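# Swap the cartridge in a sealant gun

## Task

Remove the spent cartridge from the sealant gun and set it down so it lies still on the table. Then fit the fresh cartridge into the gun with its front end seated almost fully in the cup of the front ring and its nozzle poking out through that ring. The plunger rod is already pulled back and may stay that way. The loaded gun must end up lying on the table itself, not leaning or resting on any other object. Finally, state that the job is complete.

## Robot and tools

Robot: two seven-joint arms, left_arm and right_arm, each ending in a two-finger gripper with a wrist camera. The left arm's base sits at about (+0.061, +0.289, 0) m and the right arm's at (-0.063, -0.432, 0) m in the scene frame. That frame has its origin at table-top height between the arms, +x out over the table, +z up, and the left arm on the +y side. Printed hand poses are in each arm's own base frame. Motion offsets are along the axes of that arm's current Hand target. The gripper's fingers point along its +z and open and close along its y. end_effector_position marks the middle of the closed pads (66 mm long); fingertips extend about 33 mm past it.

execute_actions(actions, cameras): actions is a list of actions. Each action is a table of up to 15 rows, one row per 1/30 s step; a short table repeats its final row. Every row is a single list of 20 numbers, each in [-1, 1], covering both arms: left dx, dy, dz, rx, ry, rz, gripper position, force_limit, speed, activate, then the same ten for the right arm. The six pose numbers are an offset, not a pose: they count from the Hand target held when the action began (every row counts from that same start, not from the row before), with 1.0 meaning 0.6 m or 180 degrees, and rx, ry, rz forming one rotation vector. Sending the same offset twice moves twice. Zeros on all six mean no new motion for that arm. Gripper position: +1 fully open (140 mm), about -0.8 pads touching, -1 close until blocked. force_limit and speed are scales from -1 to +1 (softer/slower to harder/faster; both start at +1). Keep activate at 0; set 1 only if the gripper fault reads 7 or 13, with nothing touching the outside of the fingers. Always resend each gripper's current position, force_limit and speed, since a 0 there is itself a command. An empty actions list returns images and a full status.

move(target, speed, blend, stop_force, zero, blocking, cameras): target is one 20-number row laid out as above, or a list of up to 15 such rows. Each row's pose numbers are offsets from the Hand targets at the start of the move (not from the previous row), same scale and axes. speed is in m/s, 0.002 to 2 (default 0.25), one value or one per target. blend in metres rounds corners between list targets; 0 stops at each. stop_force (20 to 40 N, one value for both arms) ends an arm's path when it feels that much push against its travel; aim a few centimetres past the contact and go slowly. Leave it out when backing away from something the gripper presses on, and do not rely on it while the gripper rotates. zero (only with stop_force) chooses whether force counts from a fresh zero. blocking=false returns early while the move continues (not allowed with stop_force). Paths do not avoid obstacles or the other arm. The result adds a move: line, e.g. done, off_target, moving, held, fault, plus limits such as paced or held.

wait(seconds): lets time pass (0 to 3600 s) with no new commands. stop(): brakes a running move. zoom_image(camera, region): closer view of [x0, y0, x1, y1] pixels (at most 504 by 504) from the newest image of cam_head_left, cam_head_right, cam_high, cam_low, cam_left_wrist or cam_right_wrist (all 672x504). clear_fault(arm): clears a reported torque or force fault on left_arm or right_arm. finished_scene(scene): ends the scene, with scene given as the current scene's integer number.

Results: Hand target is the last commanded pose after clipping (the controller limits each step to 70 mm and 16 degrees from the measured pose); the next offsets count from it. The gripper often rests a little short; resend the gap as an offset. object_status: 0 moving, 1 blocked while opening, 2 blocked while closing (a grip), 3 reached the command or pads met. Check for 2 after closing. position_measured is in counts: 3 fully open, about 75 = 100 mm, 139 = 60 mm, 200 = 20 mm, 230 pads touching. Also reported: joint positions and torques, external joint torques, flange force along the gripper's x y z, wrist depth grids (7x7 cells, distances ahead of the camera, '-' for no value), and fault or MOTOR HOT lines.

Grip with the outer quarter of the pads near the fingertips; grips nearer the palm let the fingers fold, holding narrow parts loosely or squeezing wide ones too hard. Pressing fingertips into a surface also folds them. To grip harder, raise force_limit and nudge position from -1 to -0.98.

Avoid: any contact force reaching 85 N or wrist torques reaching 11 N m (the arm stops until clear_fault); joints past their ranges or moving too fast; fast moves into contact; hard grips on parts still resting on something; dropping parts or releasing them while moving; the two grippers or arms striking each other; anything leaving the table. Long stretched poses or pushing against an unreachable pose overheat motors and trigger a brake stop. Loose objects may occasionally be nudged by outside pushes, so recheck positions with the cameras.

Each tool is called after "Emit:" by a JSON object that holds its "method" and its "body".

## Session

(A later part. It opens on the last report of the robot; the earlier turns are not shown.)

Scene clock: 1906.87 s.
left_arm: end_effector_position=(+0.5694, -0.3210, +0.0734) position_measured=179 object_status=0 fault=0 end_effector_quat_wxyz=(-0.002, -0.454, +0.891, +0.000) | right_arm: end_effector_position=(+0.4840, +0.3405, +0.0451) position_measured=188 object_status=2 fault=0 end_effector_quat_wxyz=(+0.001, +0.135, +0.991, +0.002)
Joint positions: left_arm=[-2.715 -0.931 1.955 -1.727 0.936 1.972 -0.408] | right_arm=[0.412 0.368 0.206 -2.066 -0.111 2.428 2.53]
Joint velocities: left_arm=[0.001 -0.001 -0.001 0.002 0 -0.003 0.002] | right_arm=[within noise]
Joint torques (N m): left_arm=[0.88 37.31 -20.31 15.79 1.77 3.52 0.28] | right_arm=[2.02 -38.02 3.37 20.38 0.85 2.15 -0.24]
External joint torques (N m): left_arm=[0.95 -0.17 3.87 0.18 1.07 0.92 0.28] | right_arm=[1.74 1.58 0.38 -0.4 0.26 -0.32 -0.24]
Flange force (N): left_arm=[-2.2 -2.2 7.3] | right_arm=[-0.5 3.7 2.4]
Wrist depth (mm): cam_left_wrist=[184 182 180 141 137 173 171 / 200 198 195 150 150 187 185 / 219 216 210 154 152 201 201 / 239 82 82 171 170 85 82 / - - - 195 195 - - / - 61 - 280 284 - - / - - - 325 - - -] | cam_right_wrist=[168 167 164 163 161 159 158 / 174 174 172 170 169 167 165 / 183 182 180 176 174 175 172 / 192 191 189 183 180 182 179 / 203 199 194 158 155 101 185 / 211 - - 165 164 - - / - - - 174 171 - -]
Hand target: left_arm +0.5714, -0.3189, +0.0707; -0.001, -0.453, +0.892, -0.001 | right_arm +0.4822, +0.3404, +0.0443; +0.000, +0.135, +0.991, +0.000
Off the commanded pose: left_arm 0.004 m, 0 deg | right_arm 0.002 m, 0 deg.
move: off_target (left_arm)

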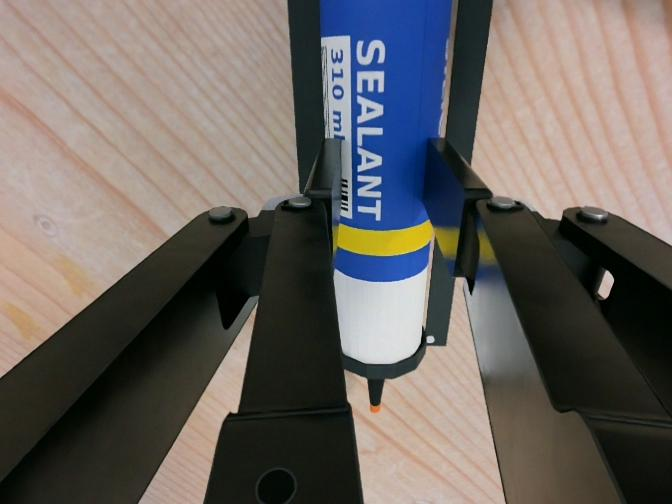

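Emit:
{"method": "move", "body": {"target": [[-0.001,0,0.002,0,0,0,0.175,-0.3,-1,0,0,0,0,0,0,0,-1,-0.4,-1,0],[-0.001,0,0.013,0,0,0,0.175,-0.3,-1,0,0,0,0,0,0,0,-1,-0.4,-1,0]], "speed": 0.04, "cameras": ["cam_left_wrist","cam_low","cam_high"]}}

Emit:
{"method": "zoom_image", "body": {"camera": "cam_left_wrist", "region": [325, 345, 435, 425]}}

Emit:
{"method": "zoom_image", "body": {"camera": "cam_low", "region": [130, 160, 250, 250]}}

Scene clock: 1923.13 s.
left_arm: end_effector_position=(+0.5715, -0.3175, +0.0634) position_measured=107 object_status=3 fault=0 end_effector_quat_wxyz=(-0.002, -0.454, +0.891, +0.000) | right_arm: end_effector_position=(+0.4838, +0.3403, +0.0448) position_measured=188 object_status=2 fault=0 end_effector_quat_wxyz=(+0.001, +0.135, +0.991, +0.001)
Joint positions: left_arm=[-2.716 -0.944 1.969 -1.727 0.949 1.983 -0.408] | right_arm=[0.412 0.368 0.205 -2.066 -0.111 2.428 2.53]
Joint velocities: left_arm=[-0.002 0 0 -0.001 0.001 0.005 0.001] | right_arm=[within noise]
Joint torques (N m): left_arm=[0.33 39.65 -23.24 15.32 1.15 2.86 0.03] | right_arm=[2.25 -38.69 3.49 21.48 0.96 2.54 -0.19]
External joint torques (N m): left_arm=[0.13 1.92 0.84 -0.14 0.46 0.27 0.03] | right_arm=[2.13 0.97 0.64 0.64 0.36 0.07 -0.19]
Flange force (N): left_arm=[0.2 3.4 -0.2] | right_arm=[-1.4 5.7 1.8]
Wrist depth (mm): cam_left_wrist=[175 173 171 132 127 163 162 / 190 188 186 145 139 178 176 / 208 205 129 157 154 138 188 / - 87 112 174 172 115 73 / - 75 247 203 206 230 - / - - 277 274 268 258 - / - - - 314 305 - -] | cam_right_wrist=[168 166 164 163 161 159 158 / 175 174 172 170 168 166 164 / 183 182 180 175 174 174 173 / 192 190 188 183 180 182 179 / 202 199 194 158 155 101 185 / 211 - - 165 164 - - / - - - 172 171 - -]
Hand target: left_arm +0.5717, -0.3184, +0.0629; -0.001, -0.453, +0.892, -0.001 | right_arm +0.4822, +0.3404, +0.0443; +0.000, +0.135, +0.991, +0.000
Off the commanded pose: left_arm 0.001 m, 0 deg | right_arm 0.002 m, 0 deg.
move: done
Images, in order (width x height): cam_high 672x504, cam_low 672x504, cam_left_wrist 672x504.

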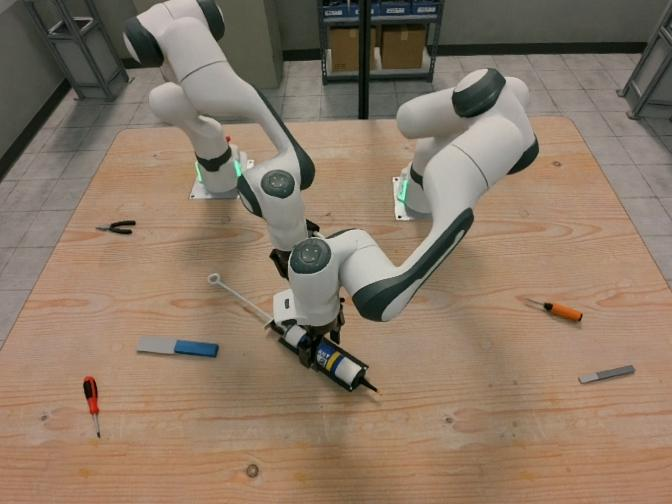

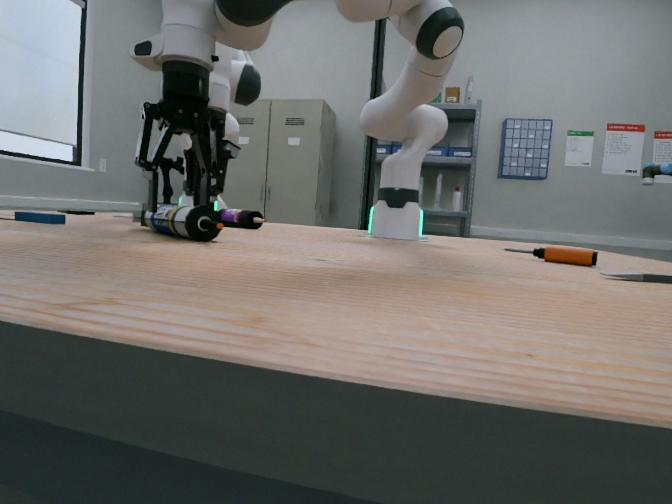

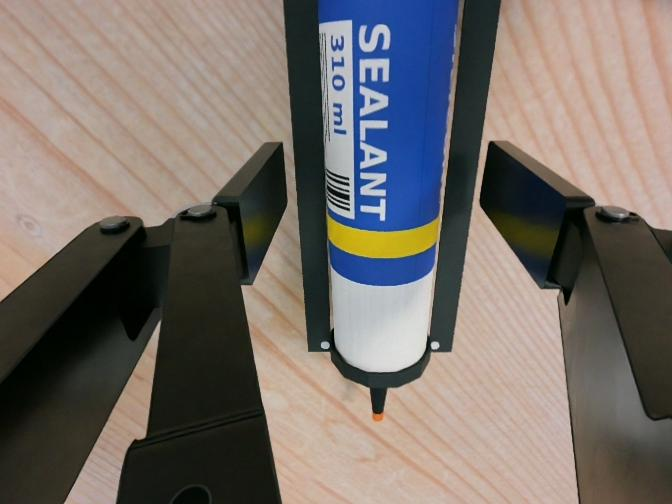

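Scaled by 4.582.

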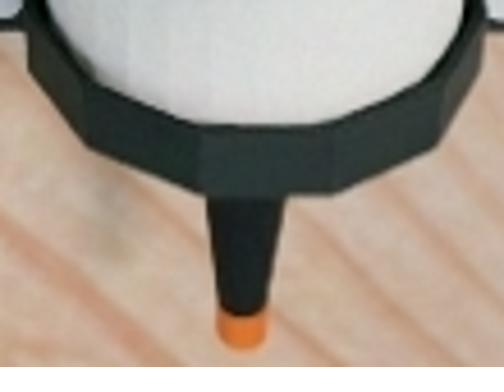

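Scaled by 4.200.

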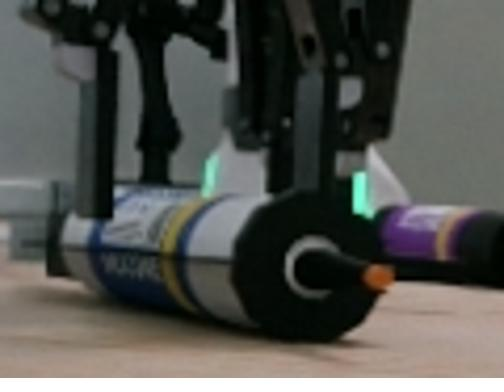

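Emit:
{"method": "zoom_image", "body": {"camera": "cam_left_wrist", "region": [300, 200, 470, 430]}}

Scaled by 2.191.

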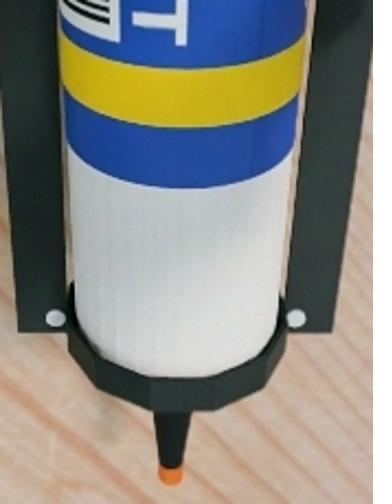

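Emit:
{"method": "move", "body": {"target": [[0,0,0,0,0,0,-1,-0.3,-1,0,0,0,0,0,0,0,-1,-0.4,-1,0],[-0.006,0,-0.003,0,0,0,-1,-0.3,-1,0,0,0,0,0,0,0,-1,-0.4,-1,0]], "speed": 0.02, "cameras": ["cam_left_wrist"]}}

Emit:
{"method": "zoom_image", "body": {"camera": "cam_left_wrist", "region": [300, 200, 470, 430]}}

Scene clock: 1963.67 s.
left_arm: end_effector_position=(+0.5713, -0.3177, +0.0637) position_measured=162 object_status=2 fault=0 end_effector_quat_wxyz=(-0.002, -0.453, +0.891, +0.000) | right_arm: end_effector_position=(+0.4838, +0.3403, +0.0448) position_measured=188 object_status=2 fault=0 end_effector_quat_wxyz=(+0.001, +0.135, +0.991, +0.001)
Joint positions: left_arm=[-2.716 -0.944 1.968 -1.728 0.949 1.983 -0.407] | right_arm=[0.412 0.368 0.205 -2.066 -0.111 2.428 2.53]
Joint torques (N m): left_arm=[2.03 40.57 -23.21 16.84 0.84 2.73 0.33] | right_arm=[2.42 -38.71 3.49 21.37 0.9 2.4 -0.19]
External joint torques (N m): left_arm=[1.89 2.86 0.9 1.43 0.14 0.15 0.33] | right_arm=[2.28 0.99 0.62 0.54 0.3 -0.07 -0.2]
Flange force (N): left_arm=[-3.0 3.0 -3.5] | right_arm=[-1.2 5.8 1.7]
Wrist depth (mm): cam_left_wrist=[175 174 171 132 128 164 162 / 191 189 187 145 140 178 176 / 209 206 199 146 148 190 190 / 225 77 81 166 158 79 81 / - - - 188 193 - - / - 63 - 273 269 - - / - - - 312 309 - -] | cam_right_wrist=[168 166 164 163 161 159 158 / 175 174 172 170 169 167 164 / 183 182 180 175 174 174 173 / 192 191 188 183 180 181 179 / 202 199 194 158 155 101 185 / 211 - - 165 164 - - / - - - 173 171 - -]
Hand target: left_arm +0.5738, -0.3155, +0.0647; -0.001, -0.453, +0.892, -0.001 | right_arm +0.4822, +0.3404, +0.0443; +0.000, +0.135, +0.991, +0.000
Off the commanded pose: left_arm 0.003 m, 0 deg | right_arm 0.002 m, 0 deg.
move: done

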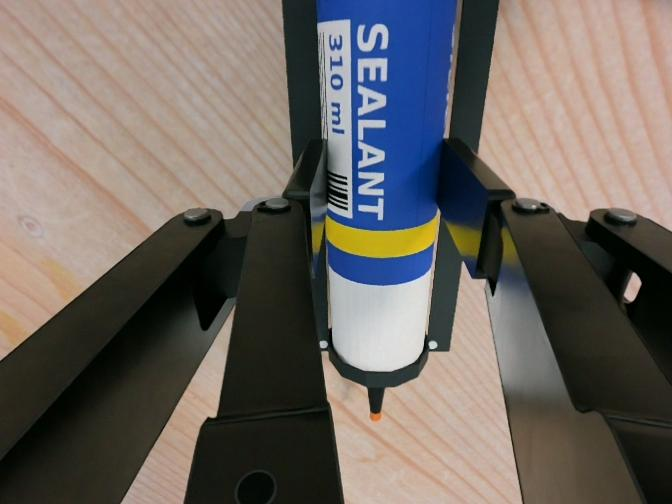

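Scaled by 2.191.

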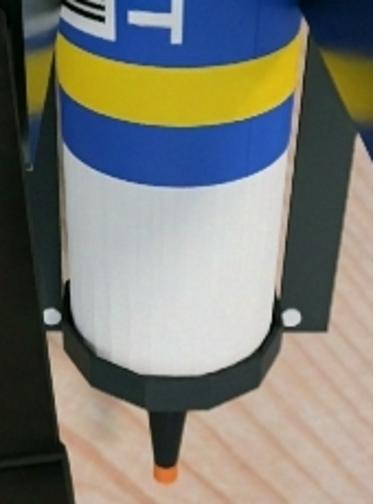

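Emit:
{"method": "move", "body": {"target": [-0.007,0,0.001,0,0,0,-1,-0.3,-1,0,0,0,0,0,0,0,-1,-0.4,-1,0], "speed": 0.03, "cameras": ["cam_left_wrist"]}}

Emit:
{"method": "zoom_image", "body": {"camera": "cam_left_wrist", "region": [300, 200, 470, 430]}}

Scene clock: 1968.37 s.
left_arm: end_effector_position=(+0.5714, -0.3174, +0.0637) position_measured=162 object_status=2 fault=0 end_effector_quat_wxyz=(-0.004, -0.452, +0.892, -0.001) | right_arm: end_effector_position=(+0.4838, +0.3403, +0.0448) position_measured=188 object_status=2 fault=0 end_effector_quat_wxyz=(+0.001, +0.135, +0.991, +0.001)
Joint positions: left_arm=[-2.713 -0.946 1.967 -1.727 0.947 1.983 -0.402] | right_arm=[0.412 0.368 0.205 -2.066 -0.111 2.428 2.53]
Joint velocities: left_arm=[0.002 0 0.001 0 0.001 0.001 0.004] | right_arm=[within noise]
Joint torques (N m): left_arm=[3.5 40.57 -21.41 17.58 1.45 2.54 0.42] | right_arm=[2.17 -38.42 3.48 20.57 0.92 1.88 -0.19]
External joint torques (N m): left_arm=[3.36 2.91 2.72 2.17 0.76 -0.05 0.42] | right_arm=[2.02 1.31 0.6 -0.28 0.32 -0.59 -0.19]
Flange force (N): left_arm=[-5.6 1.7 -1.7] | right_arm=[-0.3 4.3 1.3]
Wrist depth (mm): cam_left_wrist=[176 173 171 131 129 164 162 / 190 189 186 145 140 178 176 / 208 205 199 146 147 189 190 / 226 77 81 166 161 79 81 / - - - 189 186 - - / - 63 - 274 269 - - / - - - 311 307 - -] | cam_right_wrist=[168 167 165 163 161 159 158 / 175 174 171 170 168 167 164 / 183 181 180 176 174 175 173 / 192 191 188 183 180 181 179 / 202 198 194 159 155 101 185 / 210 - - 165 164 - - / - - - 173 171 - -]
Hand target: left_arm +0.5763, -0.3121, +0.0641; -0.001, -0.453, +0.892, -0.001 | right_arm +0.4822, +0.3404, +0.0443; +0.000, +0.135, +0.991, +0.000
Off the commanded pose: left_arm 0.007 m, 0 deg | right_arm 0.002 m, 0 deg.
move: off_target (left_arm)

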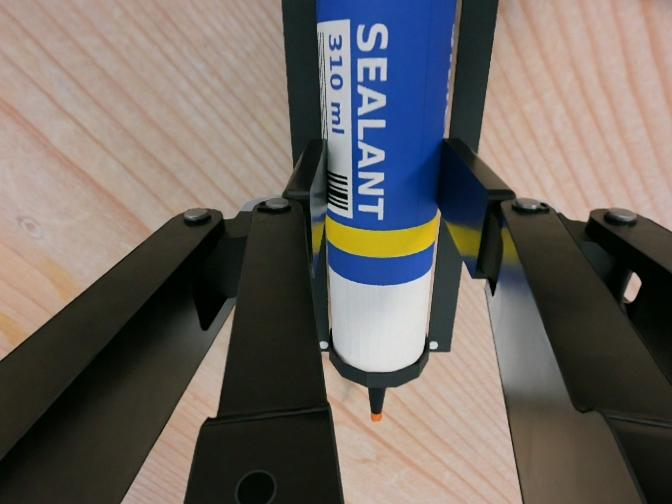

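Scaled by 2.191.

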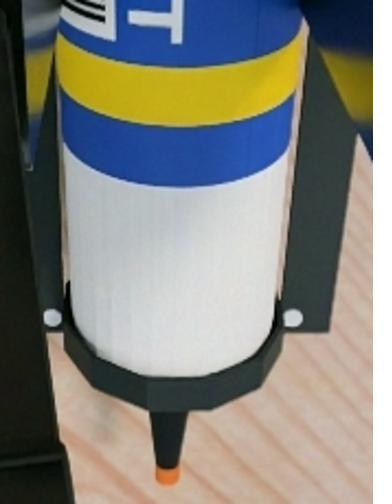

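Emit:
{"method": "move", "body": {"target": [-0.010,0,-0.001,0,0,0,-1,-0.3,-1,0,0,0,0,0,0,0,-1,-0.4,-1,0], "speed": 0.03, "cameras": ["cam_left_wrist"]}}

Emit:
{"method": "zoom_image", "body": {"camera": "cam_left_wrist", "region": [300, 200, 470, 430]}}

Scene clock: 1979.37 s.
left_arm: end_effector_position=(+0.5725, -0.3153, +0.0637) position_measured=162 object_status=2 fault=0 end_effector_quat_wxyz=(-0.006, -0.452, +0.892, -0.001) | right_arm: end_effector_position=(+0.4852, +0.3413, +0.0457) position_measured=188 object_status=2 fault=0 end_effector_quat_wxyz=(+0.003, +0.135, +0.991, +0.003)
Joint positions: left_arm=[-2.708 -0.947 1.966 -1.726 0.943 1.983 -0.394] | right_arm=[0.412 0.368 0.205 -2.065 -0.111 2.431 2.53]
Joint velocities: left_arm=[0.001 0 0 0 0 -0.001 0.005] | right_arm=[within noise]
Joint torques (N m): left_arm=[4.3 41.67 -21.09 18.8 2.05 2.57 0.31] | right_arm=[1.71 -38.07 3.19 19.74 0.89 1.41 -0.13]
External joint torques (N m): left_arm=[3.84 3.92 2.94 3.27 1.35 -0.01 0.31] | right_arm=[1.71 1.65 0.44 -1.13 0.3 -1.07 -0.13]
Flange force (N): left_arm=[-6.4 -0.2 -2.4] | right_arm=[0.6 2.6 1.2]
Wrist depth (mm): cam_left_wrist=[175 174 172 131 129 164 163 / 190 189 187 145 139 178 177 / 208 205 199 146 147 189 189 / 225 77 81 165 161 79 81 / - - - 188 189 - - / - 63 - 271 267 - - / - - - 307 305 - -] | cam_right_wrist=[168 166 165 164 162 160 159 / 175 174 172 171 169 167 166 / 183 183 180 177 175 175 174 / 193 191 188 183 180 183 180 / 203 199 195 158 155 101 175 / 210 - - 166 164 - - / - - - 174 172 - -]
Hand target: left_arm +0.5798, -0.3073, +0.0647; -0.001, -0.453, +0.892, -0.001 | right_arm +0.4822, +0.3404, +0.0443; +0.000, +0.135, +0.991, +0.000
Off the commanded pose: left_arm 0.011 m, 1 deg | right_arm 0.003 m, 0 deg.
move: off_target (left_arm)

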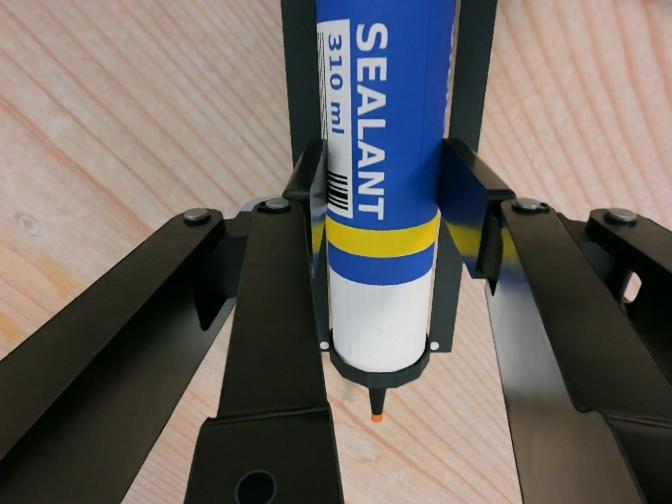

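Scaled by 2.191.

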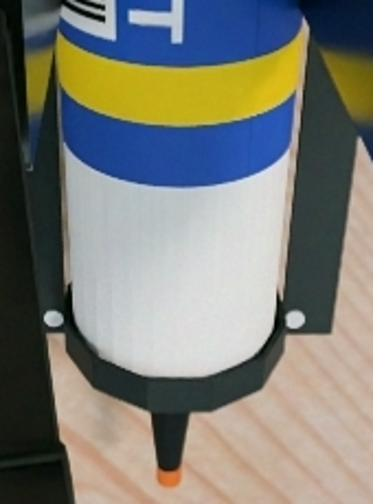

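Emit:
{"method": "move", "body": {"target": [[0.017,0,0.001,0,0,0,-1,-0.3,-1,0,0,0,0,0,0,0,-1,-0.4,-1,0],[0.017,0,0.001,0,0,0,0.175,-0.3,-1,0,0,0,0,0,0,0,-1,-0.4,-1,0]], "speed": 0.03}}

Emit:
{"method": "move", "body": {"target": [0,0,-0.17,0,0,0,0.175,-0.3,-1,0,0,0,0,0,0,0,-1,-0.4,-1,0], "speed": 0.12, "cameras": ["cam_left_wrist","cam_low","cam_high"]}}

Emit:
{"method": "zoom_image", "body": {"camera": "cam_low", "region": [130, 160, 250, 250]}}

Scene clock: 1989.53 s.
left_arm: end_effector_position=(+0.5727, -0.3156, +0.0635) position_measured=107 object_status=0 fault=0 end_effector_quat_wxyz=(-0.003, -0.452, +0.892, +0.000) | right_arm: end_effector_position=(+0.4844, +0.3407, +0.0452) position_measured=188 object_status=2 fault=0 end_effector_quat_wxyz=(+0.002, +0.135, +0.991, +0.002)
Joint positions: left_arm=[-2.713 -0.945 1.969 -1.726 0.946 1.983 -0.397] | right_arm=[0.412 0.368 0.205 -2.066 -0.111 2.43 2.53]
Joint torques (N m): left_arm=[-0.14 41.05 -23.1 15.48 1.17 2.86 -0.11] | right_arm=[1.9 -38.69 3.3 21.18 0.96 2.28 -0.07]
External joint torques (N m): left_arm=[-0.13 3.29 1.06 0.15 0.49 0.28 -0.11] | right_arm=[1.68 0.79 0.38 0.5 0.36 -0.17 -0.07]
Flange force (N): left_arm=[0.8 3.3 -1.2] | right_arm=[-1.3 4.9 1.1]
Wrist depth (mm): cam_left_wrist=[175 174 171 132 127 164 162 / 190 188 186 146 139 178 176 / 209 204 129 156 155 137 188 / - 87 112 177 171 115 73 / - 75 247 199 198 231 - / - - 276 273 268 257 - / - - - 314 305 - -] | cam_right_wrist=[168 167 164 163 161 160 158 / 175 174 172 170 168 167 166 / 183 181 180 177 174 175 173 / 193 191 189 183 180 183 180 / 203 199 194 158 155 101 175 / 210 - - 166 164 - - / - - - 173 172 - -]
Hand target: left_arm +0.5738, -0.3155, +0.0641; -0.001, -0.453, +0.892, -0.001 | right_arm +0.4822, +0.3404, +0.0443; +0.000, +0.135, +0.991, +0.000
Off the commanded pose: left_arm 0.001 m, 0 deg | right_arm 0.002 m, 0 deg.
move: done

Scene clock: 1991.13 s.
left_arm: end_effector_position=(+0.5744, -0.3155, +0.1656) position_measured=107 object_status=3 fault=0 end_effector_quat_wxyz=(+0.000, -0.455, +0.891, -0.001) | right_arm: end_effector_position=(+0.4844, +0.3407, +0.0452) position_measured=188 object_status=2 fault=0 end_effector_quat_wxyz=(+0.002, +0.135, +0.991, +0.002)
Joint positions: left_arm=[-2.667 -0.841 1.839 -1.654 0.836 1.828 -0.351] | right_arm=[0.412 0.368 0.205 -2.066 -0.111 2.43 2.53]
Joint velocities: left_arm=[0 0.001 0 -0.001 0 -0.005 0.004] | right_arm=[within noise]
Joint torques (N m): left_arm=[0.65 36.85 -22.69 17.68 0.21 2.44 0.28] | right_arm=[1.92 -38.71 3.32 21.21 0.96 2.27 -0.04]
External joint torques (N m): left_arm=[0.45 1.92 0.17 0.48 -0.53 -0.14 0.28] | right_arm=[1.87 1.01 0.53 0.37 0.36 -0.2 -0.04]
Flange force (N): left_arm=[-0.7 2.1 -3.2] | right_arm=[-1.1 5.2 1.4]
Wrist depth (mm): cam_left_wrist=[268 266 262 233 231 251 247 / 292 288 284 249 254 271 267 / 321 314 129 282 279 138 287 / - 87 112 329 329 115 73 / - 75 378 376 364 352 - / - - 422 422 410 - - / - - - 476 464 - -] | cam_right_wrist=[167 167 165 163 161 159 158 / 174 174 172 170 169 167 165 / 183 182 180 178 175 174 173 / 192 191 189 183 180 182 180 / 203 199 194 158 155 101 175 / 210 - - 165 164 - - / - - - 174 172 - -]
Hand target: left_arm +0.5740, -0.3153, +0.1661; -0.001, -0.453, +0.892, -0.001 | right_arm +0.4822, +0.3404, +0.0443; +0.000, +0.135, +0.991, +0.000
Off the commanded pose: left_arm 0.001 m, 0 deg | right_arm 0.002 m, 0 deg.
move: done
Images, in order (width x height): cam_high 672x504, cam_low 672x504, cam_left_wrist 672x504.

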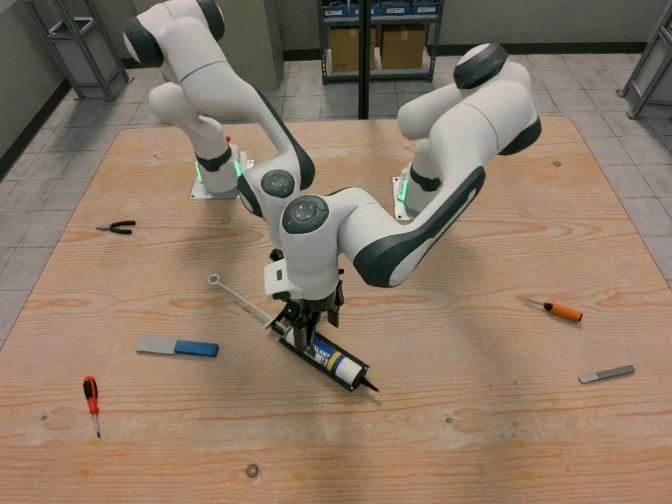

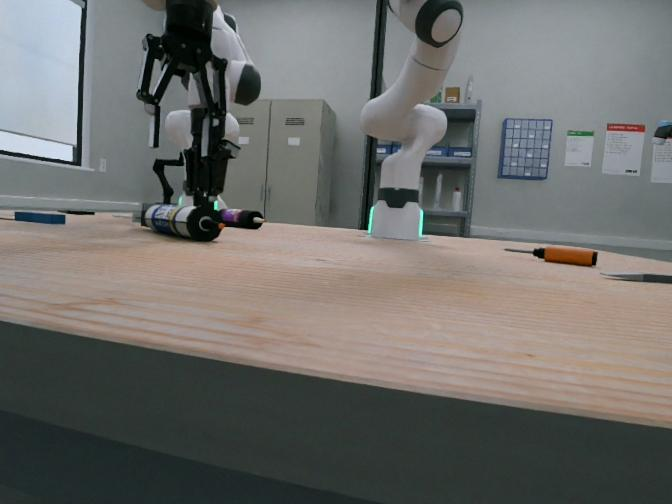

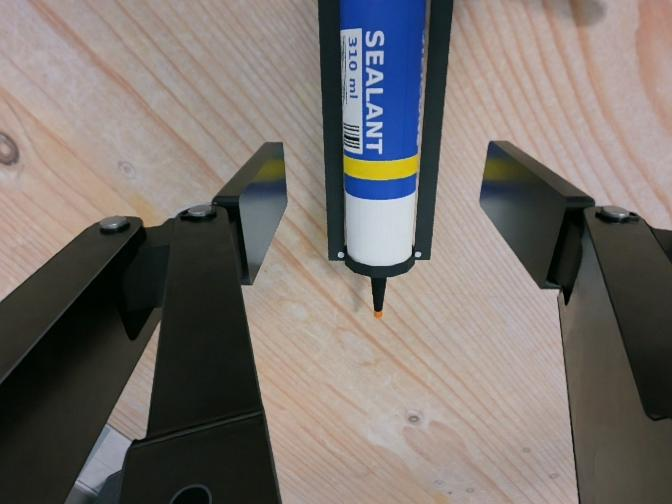

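Scaled by 4.200.

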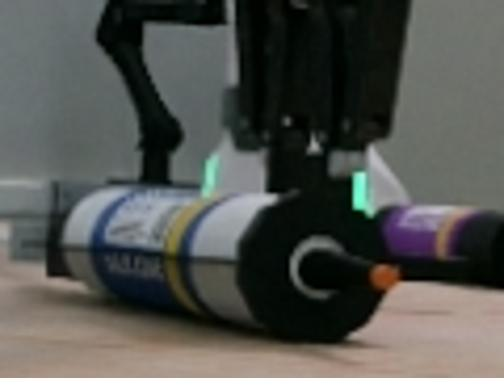

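Emit:
{"method": "move", "body": {"target": [[-0.2,0,-0.08,0,0,0,0.175,-0.3,-1,0,0,0,0,0,0,0,-1,-0.4,-1,0],[-0.2,0,-0.08,0,0,0,0.175,-0.3,-1,0,0,0,0,0,0,0,0.3,-0.3,-0.7,0],[-0.2,0,-0.08,0,0,0,0.175,-0.3,-1,0,0,0,-0.22,0,0,0,0.3,-0.3,-0.7,0]], "speed": 0.15, "cameras": ["all"]}}

Emit:
{"method": "zoom_image", "body": {"camera": "cam_low", "region": [130, 160, 250, 250]}}

Emit:
{"method": "zoom_image", "body": {"camera": "cam_high", "region": [200, 260, 400, 410]}}

Scene clock: 2008.77 s.
left_arm: end_effector_position=(+0.6449, -0.2183, +0.2136) position_measured=107 object_status=3 fault=0 end_effector_quat_wxyz=(-0.002, -0.455, +0.891, -0.001) | right_arm: end_effector_position=(+0.4831, +0.3406, +0.1767) position_measured=91 object_status=3 fault=0 end_effector_quat_wxyz=(+0.002, +0.138, +0.990, +0.001)
Joint positions: left_arm=[-2.586 -0.868 1.825 -1.454 0.835 1.687 -0.133] | right_arm=[0.393 0.17 0.232 -1.971 -0.048 2.14 2.496]
Joint velocities: left_arm=[within noise] | right_arm=[0.002 0.001 0.001 -0.001 -0.001 -0.004 -0.005]
Joint torques (N m): left_arm=[-0.49 40.89 -21.75 17.13 0.9 2.59 0.23] | right_arm=[1.25 -34.82 1.77 24.63 1.17 2.53 -0.29]
External joint torques (N m): left_arm=[-0.64 2.28 0.76 0.46 0.16 0.03 0.23] | right_arm=[1 1.29 0.11 0.97 0.4 0.06 -0.29]
Flange force (N): left_arm=[-0.2 -3.3 -2.3] | right_arm=[-4.2 6.1 0.2]
Wrist depth (mm): cam_left_wrist=[313 309 305 285 278 292 288 / 338 335 331 323 321 316 311 / 370 362 129 353 349 137 337 / - 87 112 389 382 115 73 / - 75 438 429 426 410 - / - - 495 485 473 - - / - - - 552 539 - -] | cam_right_wrist=[293 290 287 286 282 279 277 / 308 304 302 298 296 292 287 / 321 319 314 309 307 305 301 / 336 334 325 320 320 314 314 / 350 343 123 337 320 129 324 / - - 365 359 319 301 - / - - 385 379 377 372 -]
Hand target: left_arm +0.6449, -0.2183, +0.2137; -0.001, -0.453, +0.892, -0.001 | right_arm +0.4823, +0.3402, +0.1763; +0.000, +0.135, +0.991, +0.000
Off the commanded pose: left_arm 0.000 m, 0 deg | right_arm 0.001 m, 0 deg.
move: done

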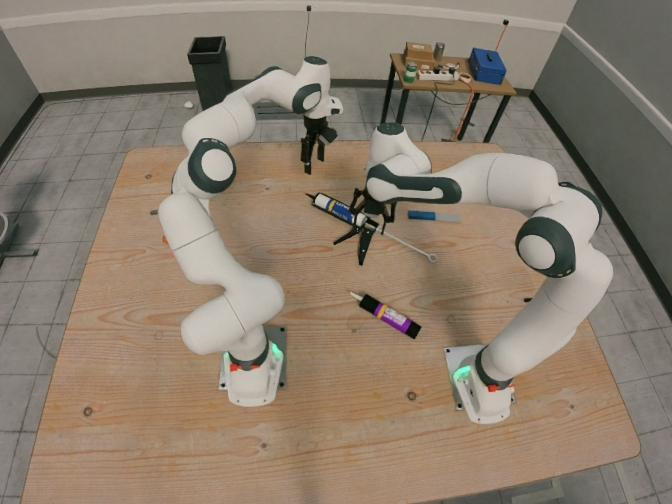

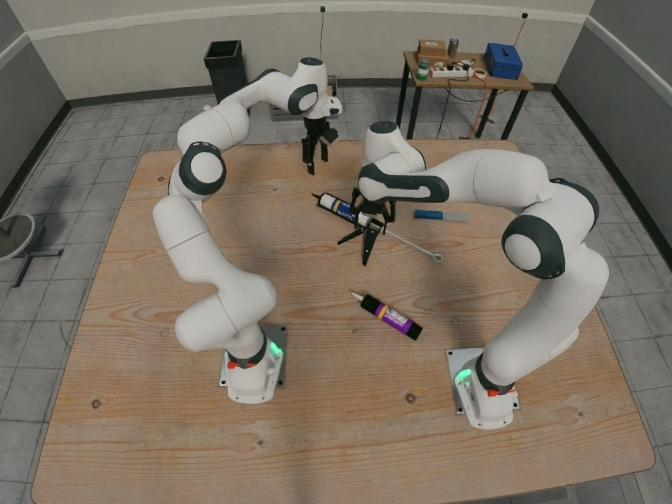

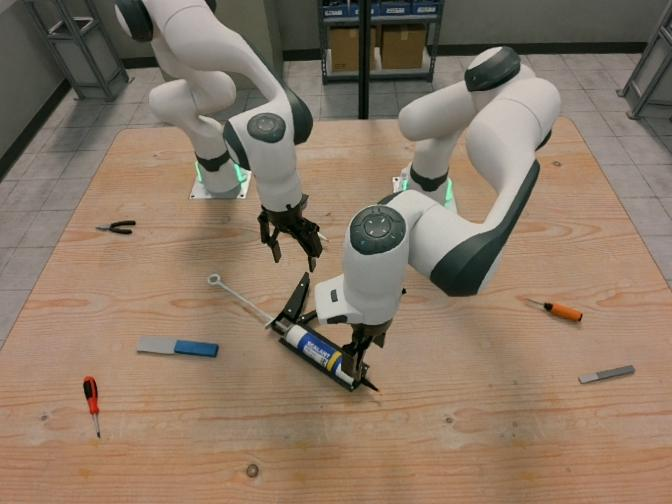

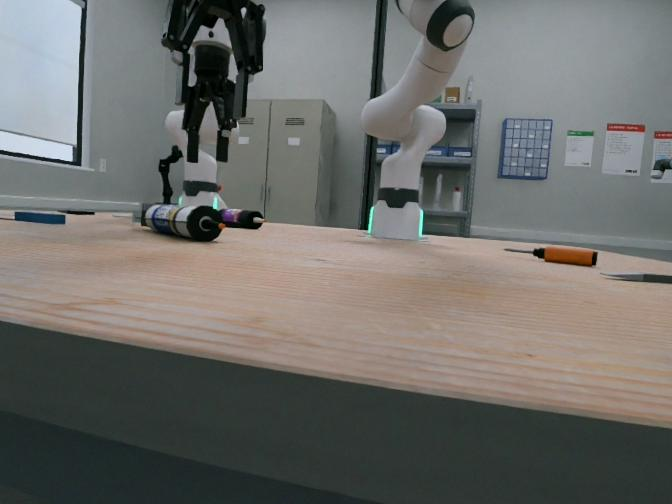

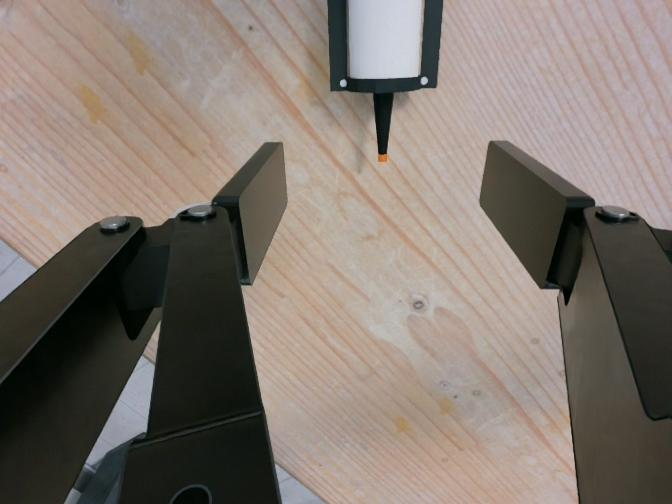

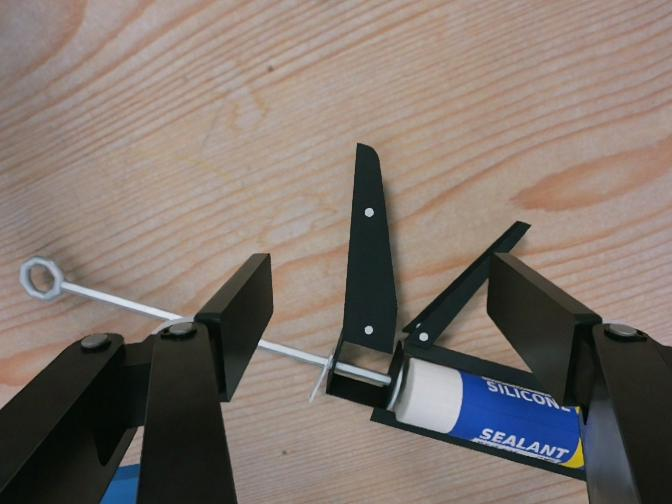

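Scaled by 4.200.

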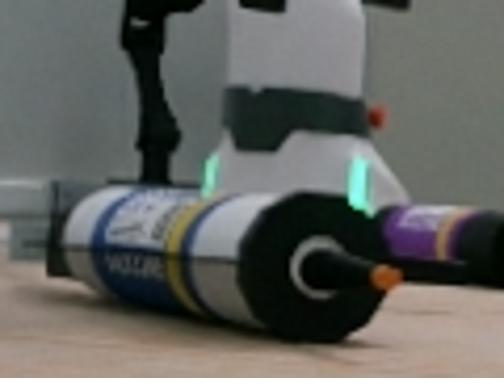

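Scaled by 2.520.

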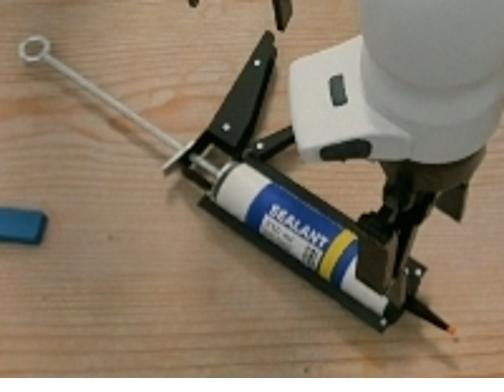

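Emit:
{"method": "zoom_image", "body": {"camera": "cam_right_wrist", "region": [300, 320, 500, 460]}}

Emit:
{"method": "zoom_image", "body": {"camera": "cam_left_wrist", "region": [300, 0, 470, 180]}}

Scaled by 2.520.

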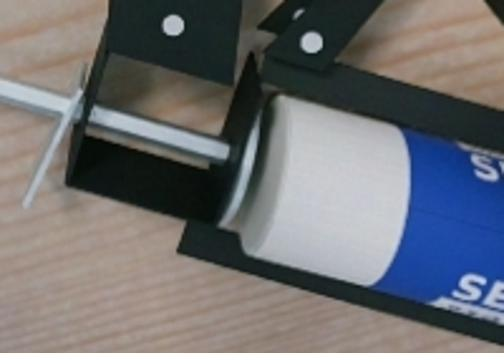

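Scaled by 2.800.

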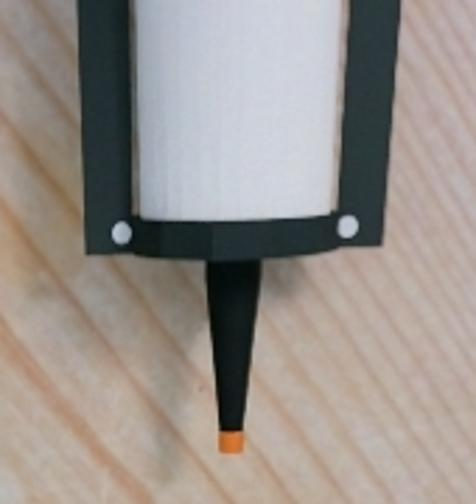

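Emit:
{"method": "move", "body": {"target": [0.1,0,0,0,0,0,0.175,-0.3,-1,0,0.333,-0.165,-0.08,0,0,0,0.3,-0.3,-0.7,0], "speed": 0.2, "cameras": ["cam_left_wrist","cam_right_wrist","cam_high"]}}

Emit:
{"method": "zoom_image", "body": {"camera": "cam_left_wrist", "region": [300, 0, 470, 240]}}

Emit:
{"method": "zoom_image", "body": {"camera": "cam_high", "region": [260, 310, 400, 410]}}

Scene clock: 2080.10 s.
left_arm: end_effector_position=(+0.6097, -0.2656, +0.2130) position_measured=107 object_status=3 fault=0 end_effector_quat_wxyz=(-0.002, -0.450, +0.893, +0.000) | right_arm: end_effector_position=(+0.2645, +0.2991, +0.2246) position_measured=91 object_status=3 fault=0 end_effector_quat_wxyz=(+0.001, +0.130, +0.992, +0.001)
Joint positions: left_arm=[-2.612 -0.836 1.8 -1.533 0.816 1.713 -0.221] | right_arm=[0.511 -0.485 0.311 -2.525 0.161 2.057 2.543]
Joint velocities: left_arm=[0 0 0.001 0 0 0 -0.007] | right_arm=[0 0.001 -0.001 0 0.001 -0.003 0.006]
Joint torques (N m): left_arm=[0.11 39.16 -21.81 16.72 0.26 2.9 -0.13] | right_arm=[1.13 -13.8 -3.95 24.54 1.2 2.39 -0.02]
External joint torques (N m): left_arm=[-0.03 3.09 0.65 -0.37 -0.48 0.34 -0.13] | right_arm=[1.08 -0.13 0.23 0.61 0.39 -0.07 -0.02]
Flange force (N): left_arm=[2.0 5.9 -1.1] | right_arm=[1.3 1.1 -1.3]
Wrist depth (mm): cam_left_wrist=[309 308 304 276 282 291 287 / 338 335 329 304 309 314 310 / 370 364 129 353 348 138 335 / - 87 112 389 384 115 73 / - 75 435 429 424 409 - / - - 488 483 475 - - / - - - 548 537 - -] | cam_right_wrist=[340 338 336 329 329 325 322 / 354 351 319 344 342 336 334 / 370 368 365 313 350 354 349 / 391 387 377 377 374 367 364 / 406 399 124 397 393 128 378 / - - 419 418 409 409 - / - - 441 437 429 421 -]
Hand target: left_arm +0.6095, -0.2667, +0.2139; -0.001, -0.453, +0.892, -0.001 | right_arm +0.2633, +0.2984, +0.2244; +0.000, +0.135, +0.991, +0.000
Off the commanded pose: left_arm 0.001 m, 0 deg | right_arm 0.001 m, 1 deg.
move: done
Images, in order (width x height): cam_high 672x504, cam_left_wrist 672x504, cam_right_wrist 672x504.

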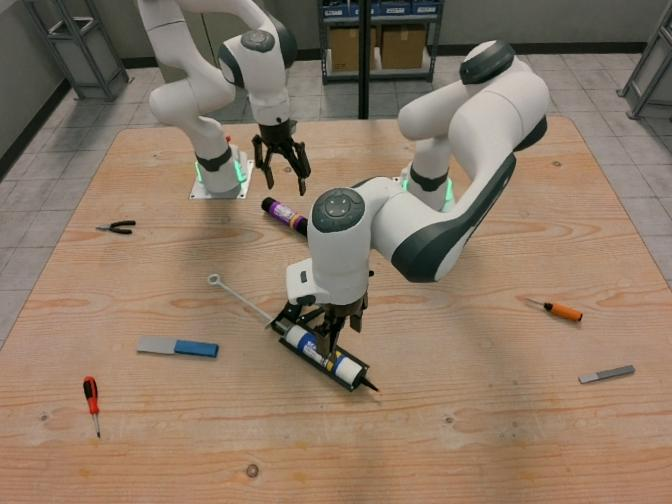

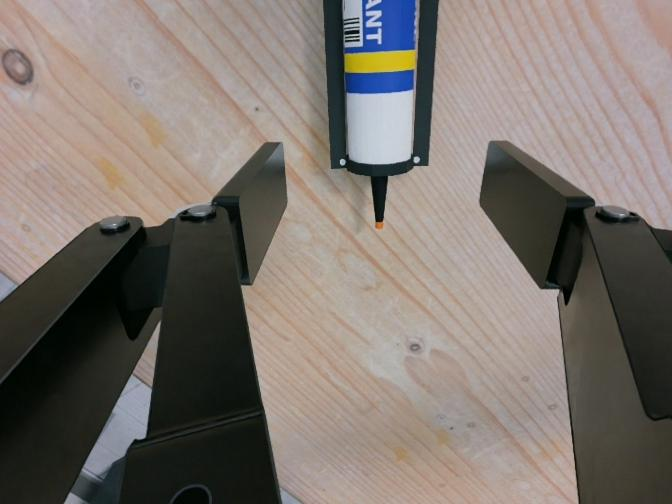

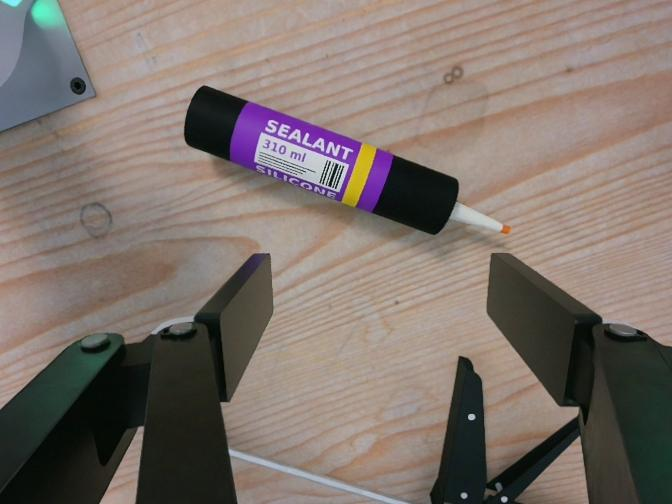

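Scaled by 2.100.

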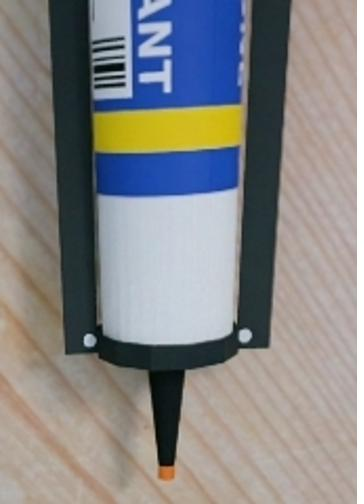

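Scaled by 3.600.

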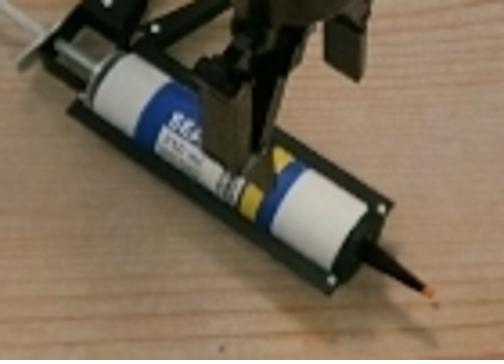

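Emit:
{"method": "zoom_image", "body": {"camera": "cam_right_wrist", "region": [320, 120, 520, 260]}}

Emit:
{"method": "zoom_image", "body": {"camera": "cam_left_wrist", "region": [320, 30, 440, 130]}}

Emit:
{"method": "zoom_image", "body": {"camera": "cam_left_wrist", "region": [320, 130, 440, 240]}}

Scaled by 2.520.

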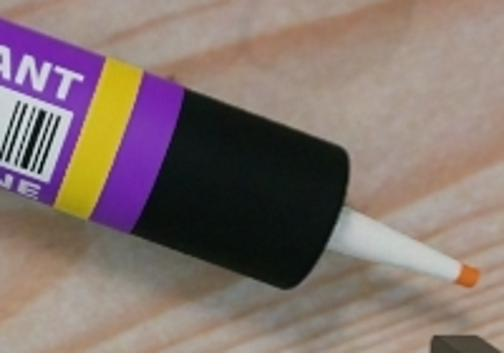

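Scaled by 4.200.

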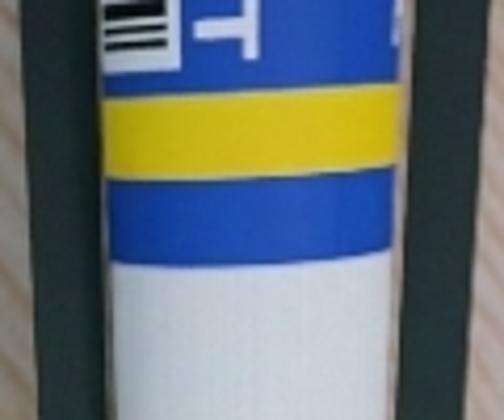

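Scaled by 4.200.

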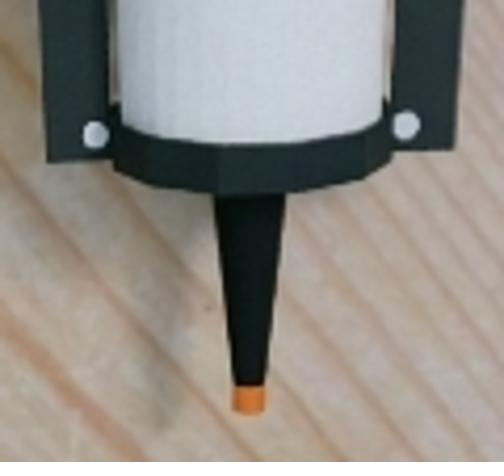

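Emit:
{"method": "move", "body": {"target": [[0.1007,0,0.1,0,0,0,0.175,-0.3,-1,0,-0.333,0.165,0.08,0,0,0,0.3,-0.3,-0.7,0],[0.1007,0,0.15,0,0,0,0.175,-0.3,-1,0,-0.333,0.165,0.30,0,0,0,0.3,-0.3,-0.7,0]], "speed": [0.2,0.1], "cameras": ["cam_left_wrist","cam_right_wrist"]}}

Emit:
{"method": "zoom_image", "body": {"camera": "cam_left_wrist", "region": [300, 190, 480, 400]}}

Emit:
{"method": "zoom_image", "body": {"camera": "cam_right_wrist", "region": [340, 300, 520, 480]}}

Scene clock: 2191.70 s.
left_arm: end_effector_position=(+0.5735, -0.3151, +0.1245) position_measured=107 object_status=3 fault=0 end_effector_quat_wxyz=(-0.002, -0.451, +0.892, +0.000) | right_arm: end_effector_position=(+0.4810, +0.3394, +0.0437) position_measured=91 object_status=3 fault=0 end_effector_quat_wxyz=(-0.002, +0.132, +0.991, -0.001)
Joint positions: left_arm=[-2.683 -0.871 1.896 -1.694 0.867 1.899 -0.36] | right_arm=[0.405 0.369 0.213 -2.068 -0.112 2.422 2.525]
Joint velocities: left_arm=[within noise] | right_arm=[0.001 0.001 -0.001 0 0.001 0.004 0.003]
Joint torques (N m): left_arm=[-0.47 38.44 -22.09 16.41 1.01 2.9 -0.11] | right_arm=[1.36 -38.56 3.19 21.62 0.62 2.76 0.19]
External joint torques (N m): left_arm=[-0.68 2.4 1.19 -0.41 0.29 0.31 -0.11] | right_arm=[1.17 0.79 0.2 0.99 0.03 0.34 0.19]
Flange force (N): left_arm=[1.6 1.7 0.5] | right_arm=[-2.2 5.7 2.2]
Wrist depth (mm): cam_left_wrist=[231 228 225 189 190 216 214 / 251 247 245 206 209 234 230 / 275 269 129 230 226 138 248 / - 87 112 252 273 115 73 / - 75 323 320 313 305 - / - - 363 361 352 - - / - - - 411 403 - -] | cam_right_wrist=[168 167 164 163 160 159 157 / 175 174 172 170 167 166 164 / 183 182 179 176 173 173 171 / 192 190 186 183 180 178 178 / 200 197 123 192 188 128 158 / - - 206 200 197 187 - / - - 215 197 175 174 -]
Hand target: left_arm +0.5737, -0.3157, +0.1241; -0.001, -0.453, +0.892, -0.001 | right_arm +0.4822, +0.3404, +0.0443; +0.000, +0.135, +0.991, +0.000
Off the commanded pose: left_arm 0.001 m, 0 deg | right_arm 0.002 m, 0 deg.
move: done

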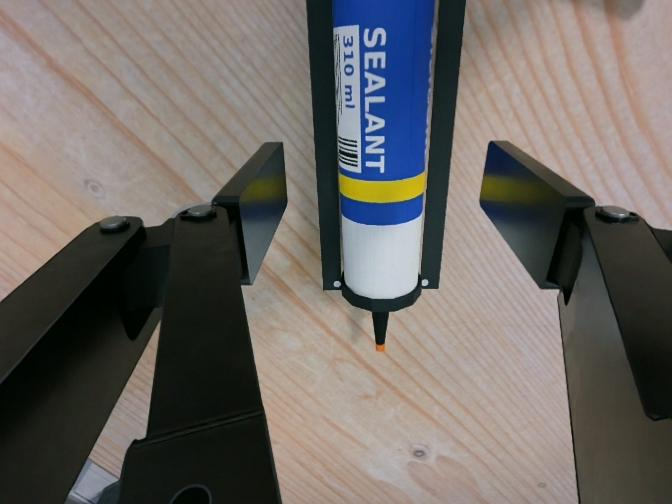

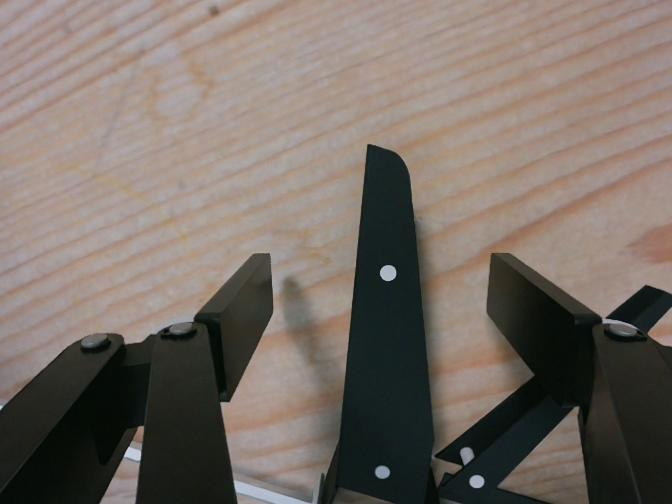

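Scaled by 2.400.

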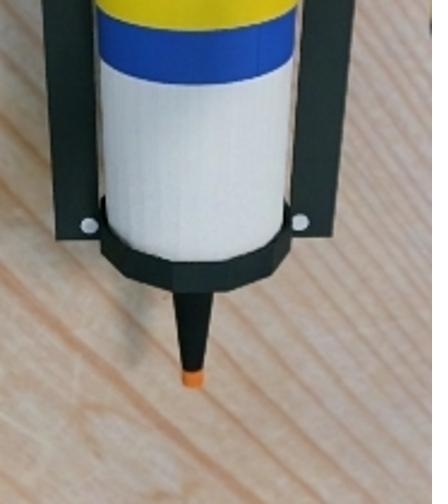

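Scaled by 2.800.

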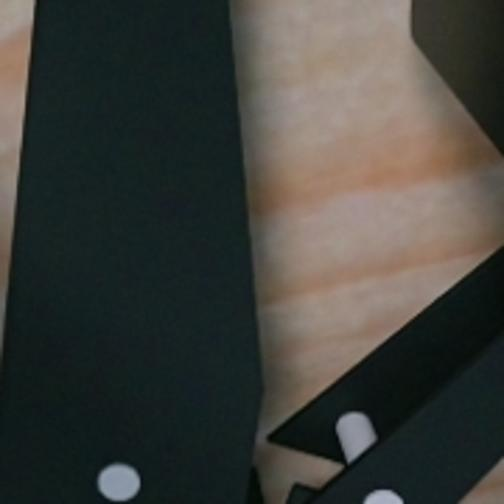

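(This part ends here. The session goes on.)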